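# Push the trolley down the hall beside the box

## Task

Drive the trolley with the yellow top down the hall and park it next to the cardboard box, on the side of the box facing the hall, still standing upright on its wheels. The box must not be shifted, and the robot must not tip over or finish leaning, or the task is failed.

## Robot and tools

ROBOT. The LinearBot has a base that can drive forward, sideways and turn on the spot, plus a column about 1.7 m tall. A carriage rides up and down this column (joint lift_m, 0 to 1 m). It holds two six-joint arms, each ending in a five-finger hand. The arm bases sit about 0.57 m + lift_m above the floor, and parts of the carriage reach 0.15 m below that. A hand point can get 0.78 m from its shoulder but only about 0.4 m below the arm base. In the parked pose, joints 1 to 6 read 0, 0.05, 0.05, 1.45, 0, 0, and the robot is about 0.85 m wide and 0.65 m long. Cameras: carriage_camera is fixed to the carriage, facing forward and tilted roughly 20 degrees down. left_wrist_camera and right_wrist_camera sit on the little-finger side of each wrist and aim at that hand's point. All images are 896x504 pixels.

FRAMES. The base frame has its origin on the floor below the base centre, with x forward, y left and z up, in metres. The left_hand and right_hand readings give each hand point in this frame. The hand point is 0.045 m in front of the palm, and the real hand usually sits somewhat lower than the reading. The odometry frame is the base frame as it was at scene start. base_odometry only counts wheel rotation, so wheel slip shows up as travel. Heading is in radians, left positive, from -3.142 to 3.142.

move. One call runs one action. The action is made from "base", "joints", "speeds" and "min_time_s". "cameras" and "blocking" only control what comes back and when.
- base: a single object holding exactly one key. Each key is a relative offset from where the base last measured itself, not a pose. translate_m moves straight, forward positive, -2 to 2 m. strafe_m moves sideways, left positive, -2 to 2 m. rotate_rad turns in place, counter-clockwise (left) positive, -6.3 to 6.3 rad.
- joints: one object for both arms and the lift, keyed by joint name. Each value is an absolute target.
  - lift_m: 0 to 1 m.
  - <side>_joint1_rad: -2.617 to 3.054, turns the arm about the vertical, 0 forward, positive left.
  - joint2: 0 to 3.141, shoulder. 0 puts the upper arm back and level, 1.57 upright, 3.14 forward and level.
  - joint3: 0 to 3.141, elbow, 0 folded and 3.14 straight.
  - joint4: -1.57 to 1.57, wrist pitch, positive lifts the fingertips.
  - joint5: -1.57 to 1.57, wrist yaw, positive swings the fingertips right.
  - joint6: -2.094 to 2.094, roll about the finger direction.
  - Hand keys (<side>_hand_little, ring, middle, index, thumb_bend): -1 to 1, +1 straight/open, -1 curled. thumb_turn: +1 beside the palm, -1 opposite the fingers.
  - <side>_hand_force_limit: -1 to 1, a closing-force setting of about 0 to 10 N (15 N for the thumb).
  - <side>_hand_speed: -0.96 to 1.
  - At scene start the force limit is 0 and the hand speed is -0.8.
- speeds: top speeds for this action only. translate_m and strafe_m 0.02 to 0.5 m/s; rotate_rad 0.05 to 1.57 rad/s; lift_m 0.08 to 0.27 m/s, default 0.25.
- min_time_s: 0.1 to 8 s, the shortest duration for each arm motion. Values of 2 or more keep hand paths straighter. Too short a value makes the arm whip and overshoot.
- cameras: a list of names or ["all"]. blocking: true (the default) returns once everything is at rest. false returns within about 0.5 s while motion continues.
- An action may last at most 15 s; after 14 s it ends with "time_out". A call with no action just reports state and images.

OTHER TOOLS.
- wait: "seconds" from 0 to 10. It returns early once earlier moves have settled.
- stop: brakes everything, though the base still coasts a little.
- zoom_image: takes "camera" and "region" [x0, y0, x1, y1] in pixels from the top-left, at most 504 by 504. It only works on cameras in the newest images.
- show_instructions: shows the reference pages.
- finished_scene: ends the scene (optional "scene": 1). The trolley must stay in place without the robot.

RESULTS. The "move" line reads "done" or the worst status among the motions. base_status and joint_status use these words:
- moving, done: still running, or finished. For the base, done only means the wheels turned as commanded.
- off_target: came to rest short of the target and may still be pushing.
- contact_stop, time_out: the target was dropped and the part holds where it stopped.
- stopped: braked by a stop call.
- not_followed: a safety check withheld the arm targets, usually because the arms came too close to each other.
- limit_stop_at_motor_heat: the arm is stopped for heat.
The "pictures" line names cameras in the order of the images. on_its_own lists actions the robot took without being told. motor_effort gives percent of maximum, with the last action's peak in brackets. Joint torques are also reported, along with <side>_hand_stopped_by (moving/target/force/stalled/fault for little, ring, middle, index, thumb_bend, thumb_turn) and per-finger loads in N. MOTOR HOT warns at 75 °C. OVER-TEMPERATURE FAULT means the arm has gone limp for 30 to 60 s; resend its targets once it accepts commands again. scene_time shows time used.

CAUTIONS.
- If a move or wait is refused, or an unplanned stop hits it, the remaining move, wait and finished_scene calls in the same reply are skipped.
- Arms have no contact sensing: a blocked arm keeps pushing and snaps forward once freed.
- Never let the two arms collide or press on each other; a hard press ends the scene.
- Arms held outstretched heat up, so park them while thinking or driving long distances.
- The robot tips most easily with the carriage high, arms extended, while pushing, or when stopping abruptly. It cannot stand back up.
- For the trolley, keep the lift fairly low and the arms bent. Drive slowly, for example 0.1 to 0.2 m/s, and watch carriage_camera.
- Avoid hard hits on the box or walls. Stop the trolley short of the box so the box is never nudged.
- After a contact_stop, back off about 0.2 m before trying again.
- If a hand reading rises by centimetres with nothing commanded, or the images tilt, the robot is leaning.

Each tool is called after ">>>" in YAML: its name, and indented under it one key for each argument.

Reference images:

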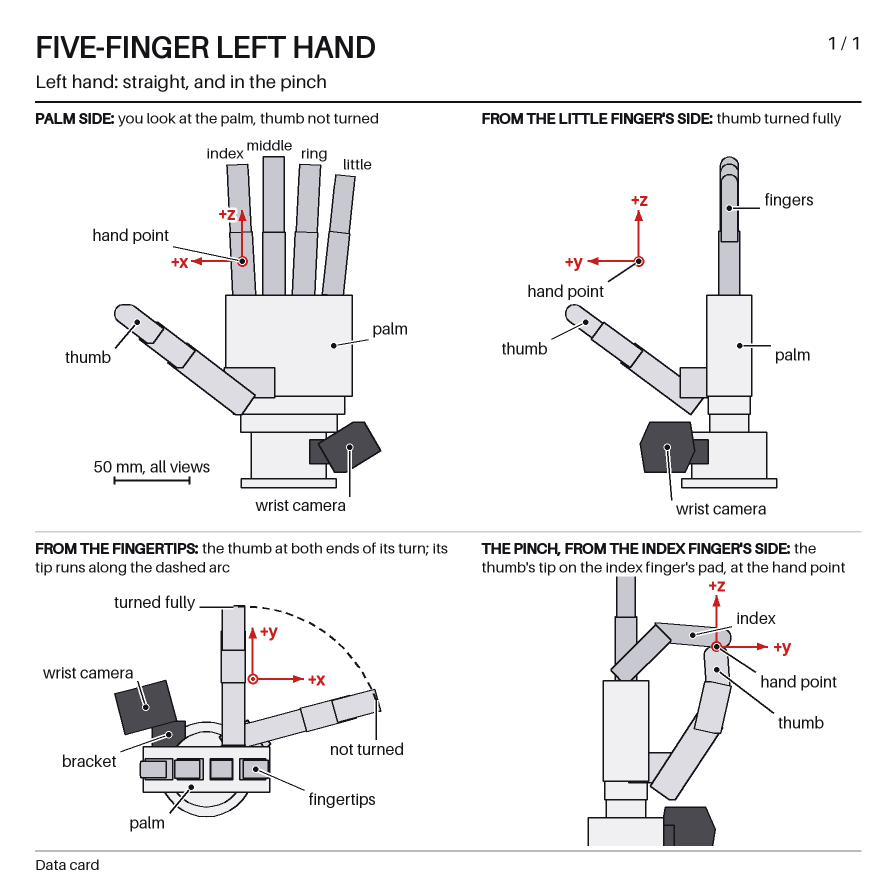

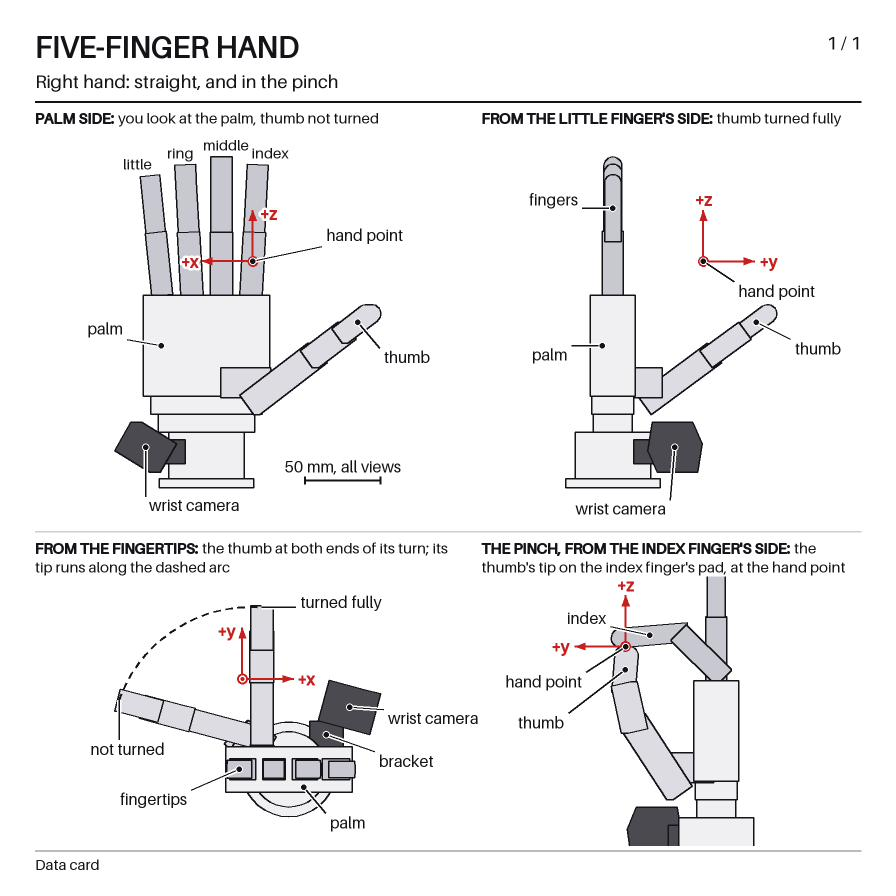

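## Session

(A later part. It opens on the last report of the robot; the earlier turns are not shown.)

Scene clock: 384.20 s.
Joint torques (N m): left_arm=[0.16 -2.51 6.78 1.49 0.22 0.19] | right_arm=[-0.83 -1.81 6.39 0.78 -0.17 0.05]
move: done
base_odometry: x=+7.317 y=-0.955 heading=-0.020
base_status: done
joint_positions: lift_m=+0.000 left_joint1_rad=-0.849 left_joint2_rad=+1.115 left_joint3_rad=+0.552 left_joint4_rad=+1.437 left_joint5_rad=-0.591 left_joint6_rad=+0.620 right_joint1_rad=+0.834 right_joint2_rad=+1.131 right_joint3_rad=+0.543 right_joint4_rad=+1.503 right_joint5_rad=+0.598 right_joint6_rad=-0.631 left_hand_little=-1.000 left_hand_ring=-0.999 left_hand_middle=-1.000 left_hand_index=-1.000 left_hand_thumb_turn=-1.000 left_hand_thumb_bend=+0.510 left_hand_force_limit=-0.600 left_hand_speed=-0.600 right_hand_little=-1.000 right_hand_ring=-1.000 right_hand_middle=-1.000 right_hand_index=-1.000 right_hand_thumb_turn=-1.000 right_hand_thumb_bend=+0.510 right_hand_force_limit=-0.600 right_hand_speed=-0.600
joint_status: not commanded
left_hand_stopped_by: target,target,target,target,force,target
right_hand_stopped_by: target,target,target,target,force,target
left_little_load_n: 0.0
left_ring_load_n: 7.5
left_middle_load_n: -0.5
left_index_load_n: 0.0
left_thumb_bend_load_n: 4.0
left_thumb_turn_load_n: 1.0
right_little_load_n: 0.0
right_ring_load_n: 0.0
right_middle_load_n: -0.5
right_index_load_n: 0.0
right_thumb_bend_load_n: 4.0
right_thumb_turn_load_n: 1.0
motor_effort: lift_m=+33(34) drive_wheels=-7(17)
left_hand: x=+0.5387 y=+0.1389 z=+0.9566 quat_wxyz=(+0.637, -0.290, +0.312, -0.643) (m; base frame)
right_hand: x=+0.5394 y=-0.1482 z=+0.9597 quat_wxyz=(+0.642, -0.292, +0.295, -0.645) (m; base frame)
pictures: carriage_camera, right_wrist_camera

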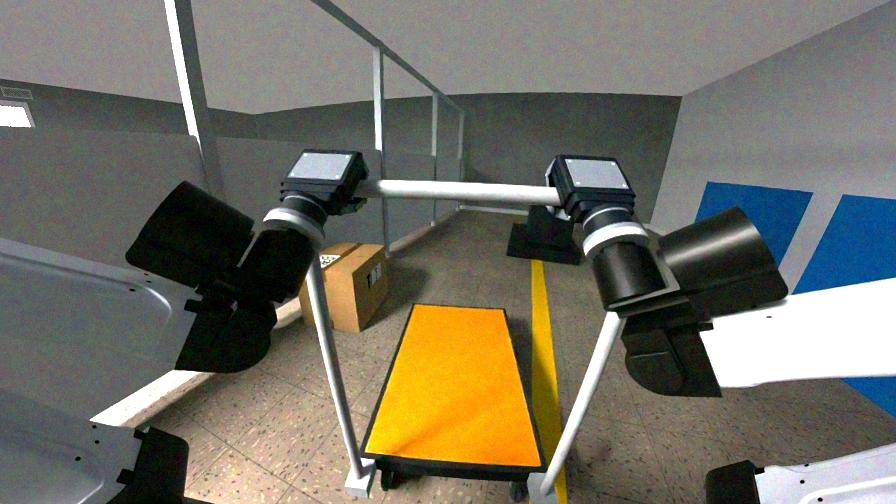

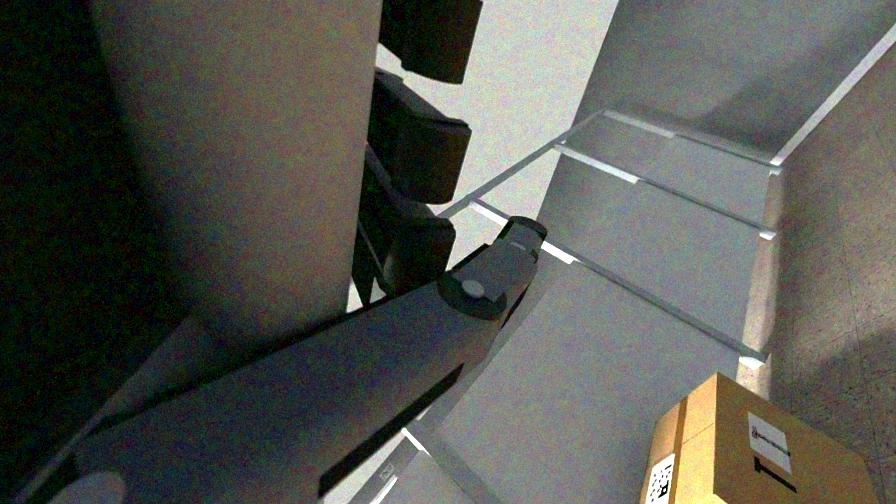

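>>> move:
  base: {"translate_m": 0.62}
  speeds: {"translate_m": 0.15}
  cameras: ["all"]

Scene clock: 397.90 s.
Joint torques (N m): left_arm=[-0.05 -2.69 6.63 1.55 0.25 0.23] | right_arm=[-0.73 -1.98 6.5 0.75 -0.17 0.11]
move: done
base_odometry: x=+7.937 y=-0.967 heading=-0.020
base_status: done
joint_positions: lift_m=+0.000 left_joint1_rad=-0.849 left_joint2_rad=+1.115 left_joint3_rad=+0.553 left_joint4_rad=+1.434 left_joint5_rad=-0.590 left_joint6_rad=+0.618 right_joint1_rad=+0.836 right_joint2_rad=+1.129 right_joint3_rad=+0.542 right_joint4_rad=+1.506 right_joint5_rad=+0.598 right_joint6_rad=-0.635 left_hand_little=-1.000 left_hand_ring=-0.999 left_hand_middle=-1.000 left_hand_index=-1.000 left_hand_thumb_turn=-1.000 left_hand_thumb_bend=+0.510 left_hand_force_limit=-0.600 left_hand_speed=-0.600 right_hand_little=-1.000 right_hand_ring=-1.000 right_hand_middle=-1.000 right_hand_index=-1.000 right_hand_thumb_turn=-1.000 right_hand_thumb_bend=+0.510 right_hand_force_limit=-0.600 right_hand_speed=-0.600
joint_status: not commanded
left_hand_stopped_by: target,target,target,target,force,target
right_hand_stopped_by: target,target,target,target,force,target
left_little_load_n: 0.0
left_ring_load_n: 8.5
left_middle_load_n: -0.5
left_index_load_n: 0.0
left_thumb_bend_load_n: 4.0
left_thumb_turn_load_n: 1.0
right_little_load_n: 0.0
right_ring_load_n: 0.0
right_middle_load_n: -1.0
right_index_load_n: 0.0
right_thumb_bend_load_n: 4.0
right_thumb_turn_load_n: 1.0
motor_effort: lift_m=+33(34) drive_wheels=-8(14)
left_hand: x=+0.5390 y=+0.1386 z=+0.9567 quat_wxyz=(+0.636, -0.290, +0.312, -0.643) (m; base frame)
right_hand: x=+0.5387 y=-0.1485 z=+0.9598 quat_wxyz=(+0.641, -0.292, +0.294, -0.646) (m; base frame)
pictures: carriage_camera, left_wrist_camera, right_wrist_camera

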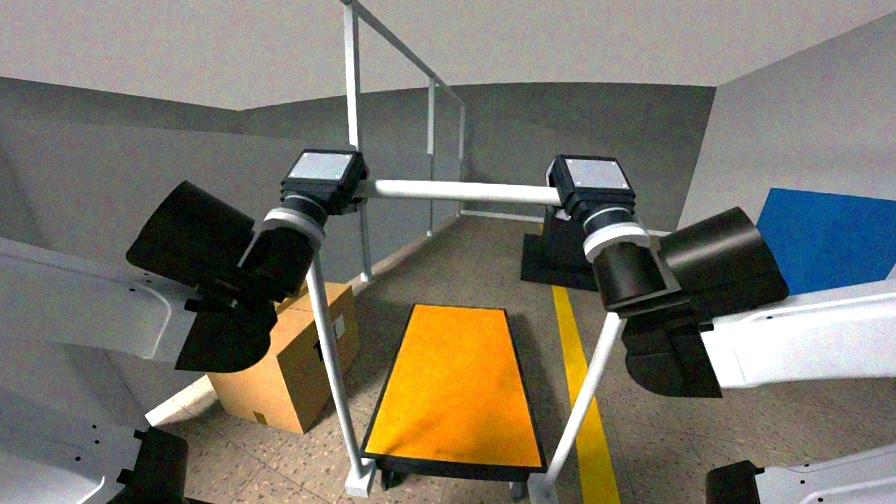

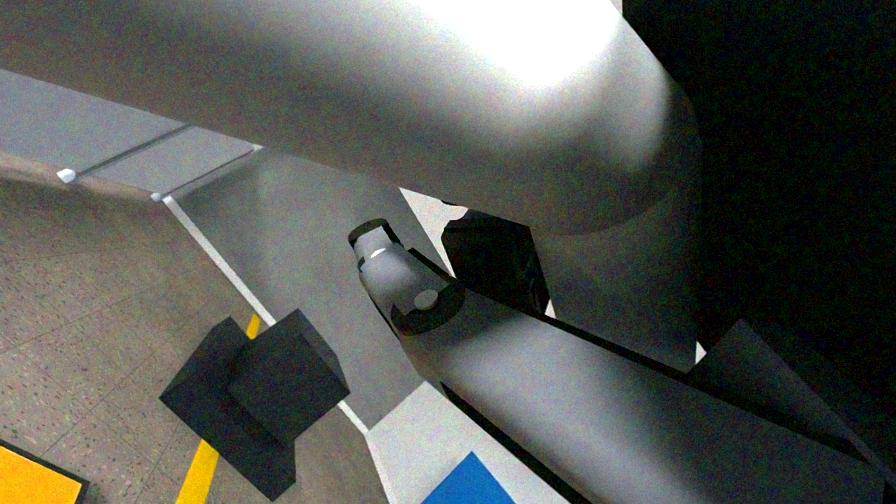

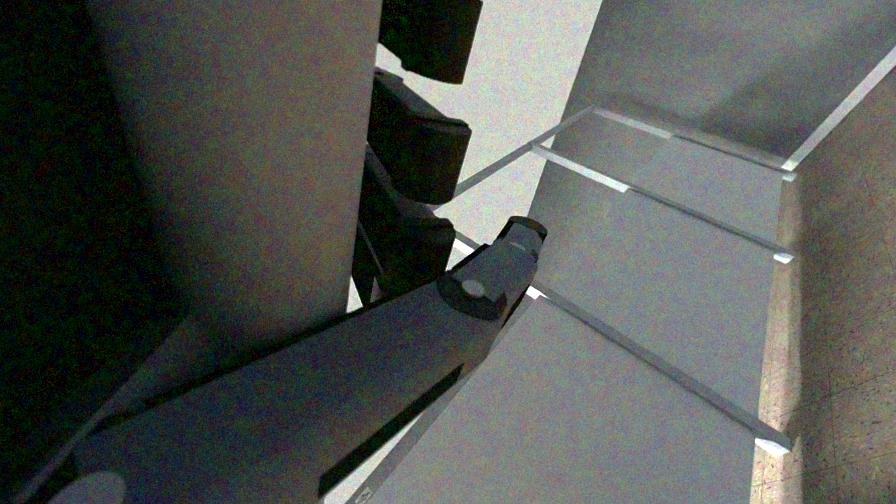

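>>> move:
  joints: {"left_hand_thumb_bend": 1, "right_hand_thumb_bend": 1, "left_hand_little": 1, "left_hand_ring": 1, "left_hand_middle": 1, "left_hand_index": 1, "right_hand_little": 1, "right_hand_ring": 1, "right_hand_middle": 1, "right_hand_index": 1}
  cameras: ["all"]

>>> move:
  base: {"translate_m": -0.06}
  speeds: {"translate_m": 0.05}
  cameras: ["all"]

Scene clock: 408.43 s.
Joint torques (N m): left_arm=[-0.09 -2.54 6.63 1.34 0.38 0.15] | right_arm=[-0.75 -1.84 6.48 0.78 -0.15 0.09]
move: done
base_odometry: x=+7.937 y=-0.967 heading=-0.019
base_status: not commanded
joint_positions: lift_m=+0.000 left_joint1_rad=-0.849 left_joint2_rad=+1.115 left_joint3_rad=+0.553 left_joint4_rad=+1.447 left_joint5_rad=-0.605 left_joint6_rad=+0.624 right_joint1_rad=+0.835 right_joint2_rad=+1.129 right_joint3_rad=+0.542 right_joint4_rad=+1.503 right_joint5_rad=+0.598 right_joint6_rad=-0.635 left_hand_little=+1.000 left_hand_ring=+1.000 left_hand_middle=+1.000 left_hand_index=+1.000 left_hand_thumb_turn=-1.000 left_hand_thumb_bend=+1.000 left_hand_force_limit=-0.600 left_hand_speed=-0.600 right_hand_little=+1.000 right_hand_ring=+1.000 right_hand_middle=+1.000 right_hand_index=+1.000 right_hand_thumb_turn=-1.000 right_hand_thumb_bend=+1.000 right_hand_force_limit=-0.600 right_hand_speed=-0.600
joint_status: all done
left_hand_stopped_by: target,target,target,target,target,target
right_hand_stopped_by: target,target,target,target,target,target
left_little_load_n: 0.0
left_ring_load_n: 0.0
left_middle_load_n: 0.0
left_index_load_n: 0.0
left_thumb_bend_load_n: 0.0
left_thumb_turn_load_n: 0.0
right_little_load_n: 0.0
right_ring_load_n: 0.0
right_middle_load_n: 0.0
right_index_load_n: 0.0
right_thumb_bend_load_n: 0.0
right_thumb_turn_load_n: 0.0
motor_effort: lift_m=+34(34) drive_wheels=-8(9)
left_hand: x=+0.5390 y=+0.1427 z=+0.9576 quat_wxyz=(+0.639, -0.296, +0.307, -0.640) (m; base frame)
right_hand: x=+0.5392 y=-0.1487 z=+0.9593 quat_wxyz=(+0.640, -0.293, +0.294, -0.646) (m; base frame)
pictures: carriage_camera, left_wrist_camera, right_wrist_camera

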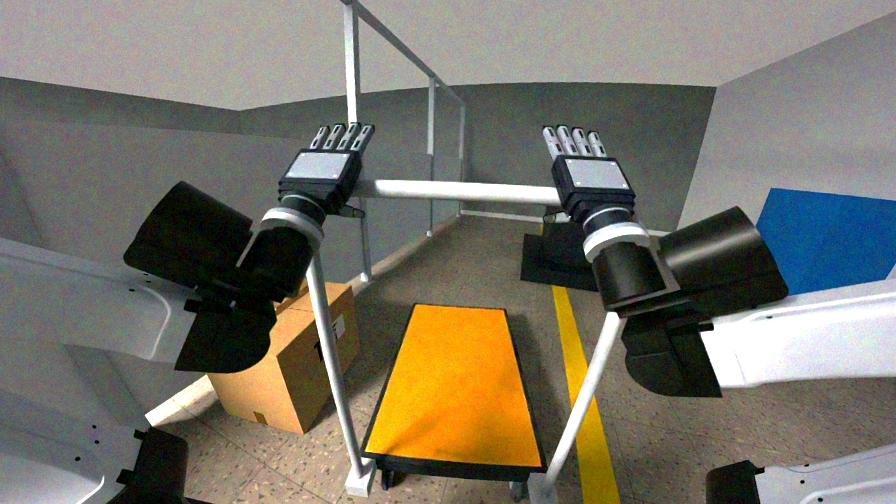

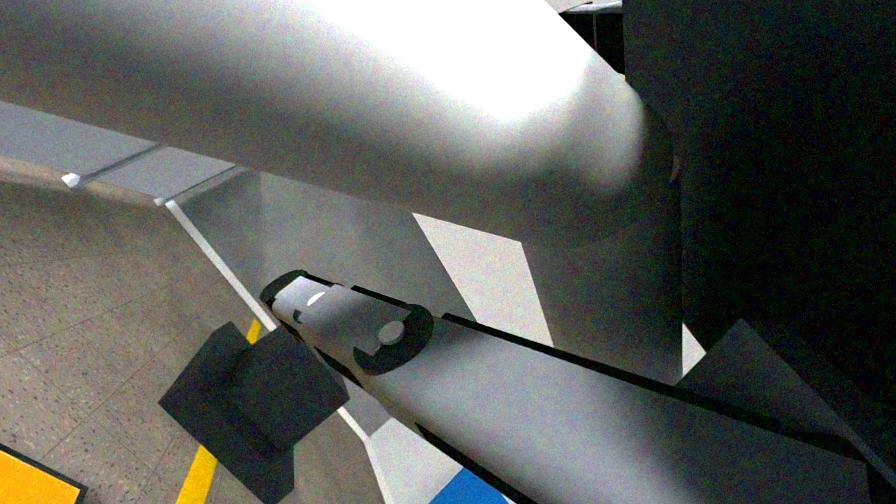

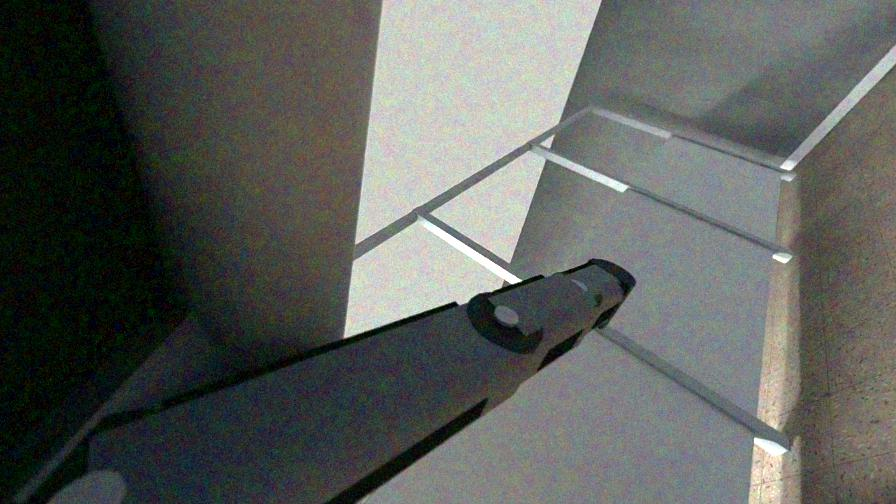

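Scene clock: 410.13 s.
Joint torques (N m): left_arm=[0.1 -2.55 6.56 1.3 0.39 0.19] | right_arm=[-0.29 -2.45 6.56 1.2 -0.24 0.1]
move: done
base_odometry: x=+7.877 y=-0.966 heading=-0.020
base_status: done
joint_positions: lift_m=+0.000 left_joint1_rad=-0.849 left_joint2_rad=+1.115 left_joint3_rad=+0.553 left_joint4_rad=+1.448 left_joint5_rad=-0.606 left_joint6_rad=+0.624 right_joint1_rad=+0.830 right_joint2_rad=+1.133 right_joint3_rad=+0.542 right_joint4_rad=+1.479 right_joint5_rad=+0.604 right_joint6_rad=-0.635 left_hand_little=+1.000 left_hand_ring=+1.000 left_hand_middle=+1.000 left_hand_index=+1.000 left_hand_thumb_turn=-1.000 left_hand_thumb_bend=+1.000 left_hand_force_limit=-0.600 left_hand_speed=-0.600 right_hand_little=+1.000 right_hand_ring=+1.000 right_hand_middle=+1.000 right_hand_index=+1.000 right_hand_thumb_turn=-1.000 right_hand_thumb_bend=+1.000 right_hand_force_limit=-0.600 right_hand_speed=-0.600
joint_status: not commanded
left_hand_stopped_by: target,target,target,target,target,target
right_hand_stopped_by: target,target,target,target,target,target
left_little_load_n: 0.0
left_ring_load_n: 0.0
left_middle_load_n: 0.0
left_index_load_n: -0.5
left_thumb_bend_load_n: 0.0
left_thumb_turn_load_n: 0.0
right_little_load_n: 0.0
right_ring_load_n: 0.0
right_middle_load_n: 0.0
right_index_load_n: 0.0
right_thumb_bend_load_n: 0.0
right_thumb_turn_load_n: 0.0
motor_effort: lift_m=+32(34) drive_wheels=+3(15)
left_hand: x=+0.5389 y=+0.1430 z=+0.9578 quat_wxyz=(+0.639, -0.297, +0.306, -0.640) (m; base frame)
right_hand: x=+0.5435 y=-0.1477 z=+0.9527 quat_wxyz=(+0.632, -0.305, +0.297, -0.648) (m; base frame)
pictures: carriage_camera, left_wrist_camera, right_wrist_camera

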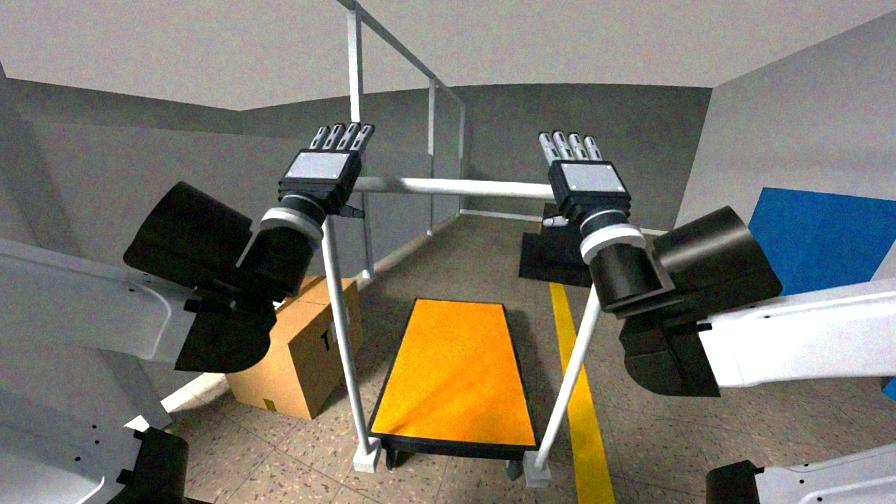

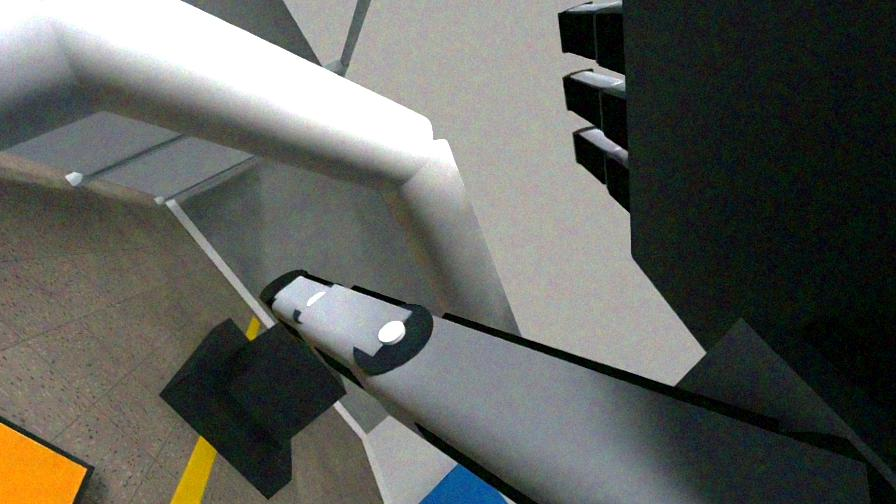

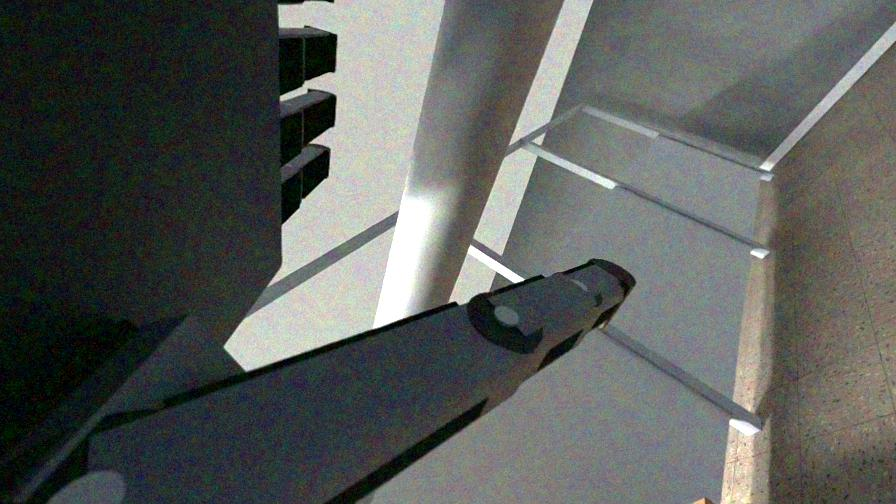

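>>> move:
  base: {"translate_m": -0.5}
  speeds: {"translate_m": 0.2}
  cameras: ["carriage_camera"]

Scene clock: 415.83 s.
Joint torques (N m): left_arm=[0.03 -2.58 6.61 1.32 0.46 0.14] | right_arm=[-0.27 -2.41 6.63 1.2 -0.26 0.09]
move: done
base_odometry: x=+7.377 y=-0.956 heading=-0.019
base_status: done
joint_positions: lift_m=+0.000 left_joint1_rad=-0.849 left_joint2_rad=+1.115 left_joint3_rad=+0.553 left_joint4_rad=+1.449 left_joint5_rad=-0.607 left_joint6_rad=+0.624 right_joint1_rad=+0.830 right_joint2_rad=+1.133 right_joint3_rad=+0.542 right_joint4_rad=+1.476 right_joint5_rad=+0.605 right_joint6_rad=-0.635 left_hand_little=+1.000 left_hand_ring=+1.000 left_hand_middle=+1.000 left_hand_index=+1.000 left_hand_thumb_turn=-1.000 left_hand_thumb_bend=+1.000 left_hand_force_limit=-0.600 left_hand_speed=-0.600 right_hand_little=+1.000 right_hand_ring=+1.000 right_hand_middle=+1.000 right_hand_index=+1.000 right_hand_thumb_turn=-1.000 right_hand_thumb_bend=+1.000 right_hand_force_limit=-0.600 right_hand_speed=-0.600
joint_status: not commanded
left_hand_stopped_by: target,target,target,target,target,target
right_hand_stopped_by: target,target,target,target,target,target
left_little_load_n: 0.0
left_ring_load_n: 0.0
left_middle_load_n: 0.0
left_index_load_n: 0.0
left_thumb_bend_load_n: 0.0
left_thumb_turn_load_n: 0.0
right_little_load_n: 0.0
right_ring_load_n: 0.0
right_middle_load_n: 0.0
right_index_load_n: 0.0
right_thumb_bend_load_n: 0.0
right_thumb_turn_load_n: 0.0
motor_effort: lift_m=+32(34) drive_wheels=-8(16)
left_hand: x=+0.5389 y=+0.1431 z=+0.9579 quat_wxyz=(+0.639, -0.297, +0.306, -0.641) (m; base frame)
right_hand: x=+0.5439 y=-0.1477 z=+0.9519 quat_wxyz=(+0.631, -0.306, +0.297, -0.648) (m; base frame)
pictures: carriage_camera

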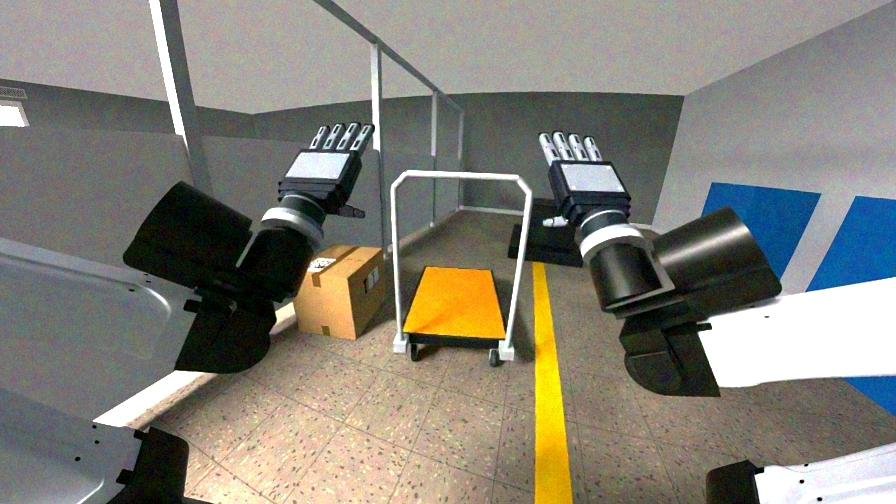

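>>> finished_scene:

The scene is finished: the task was done.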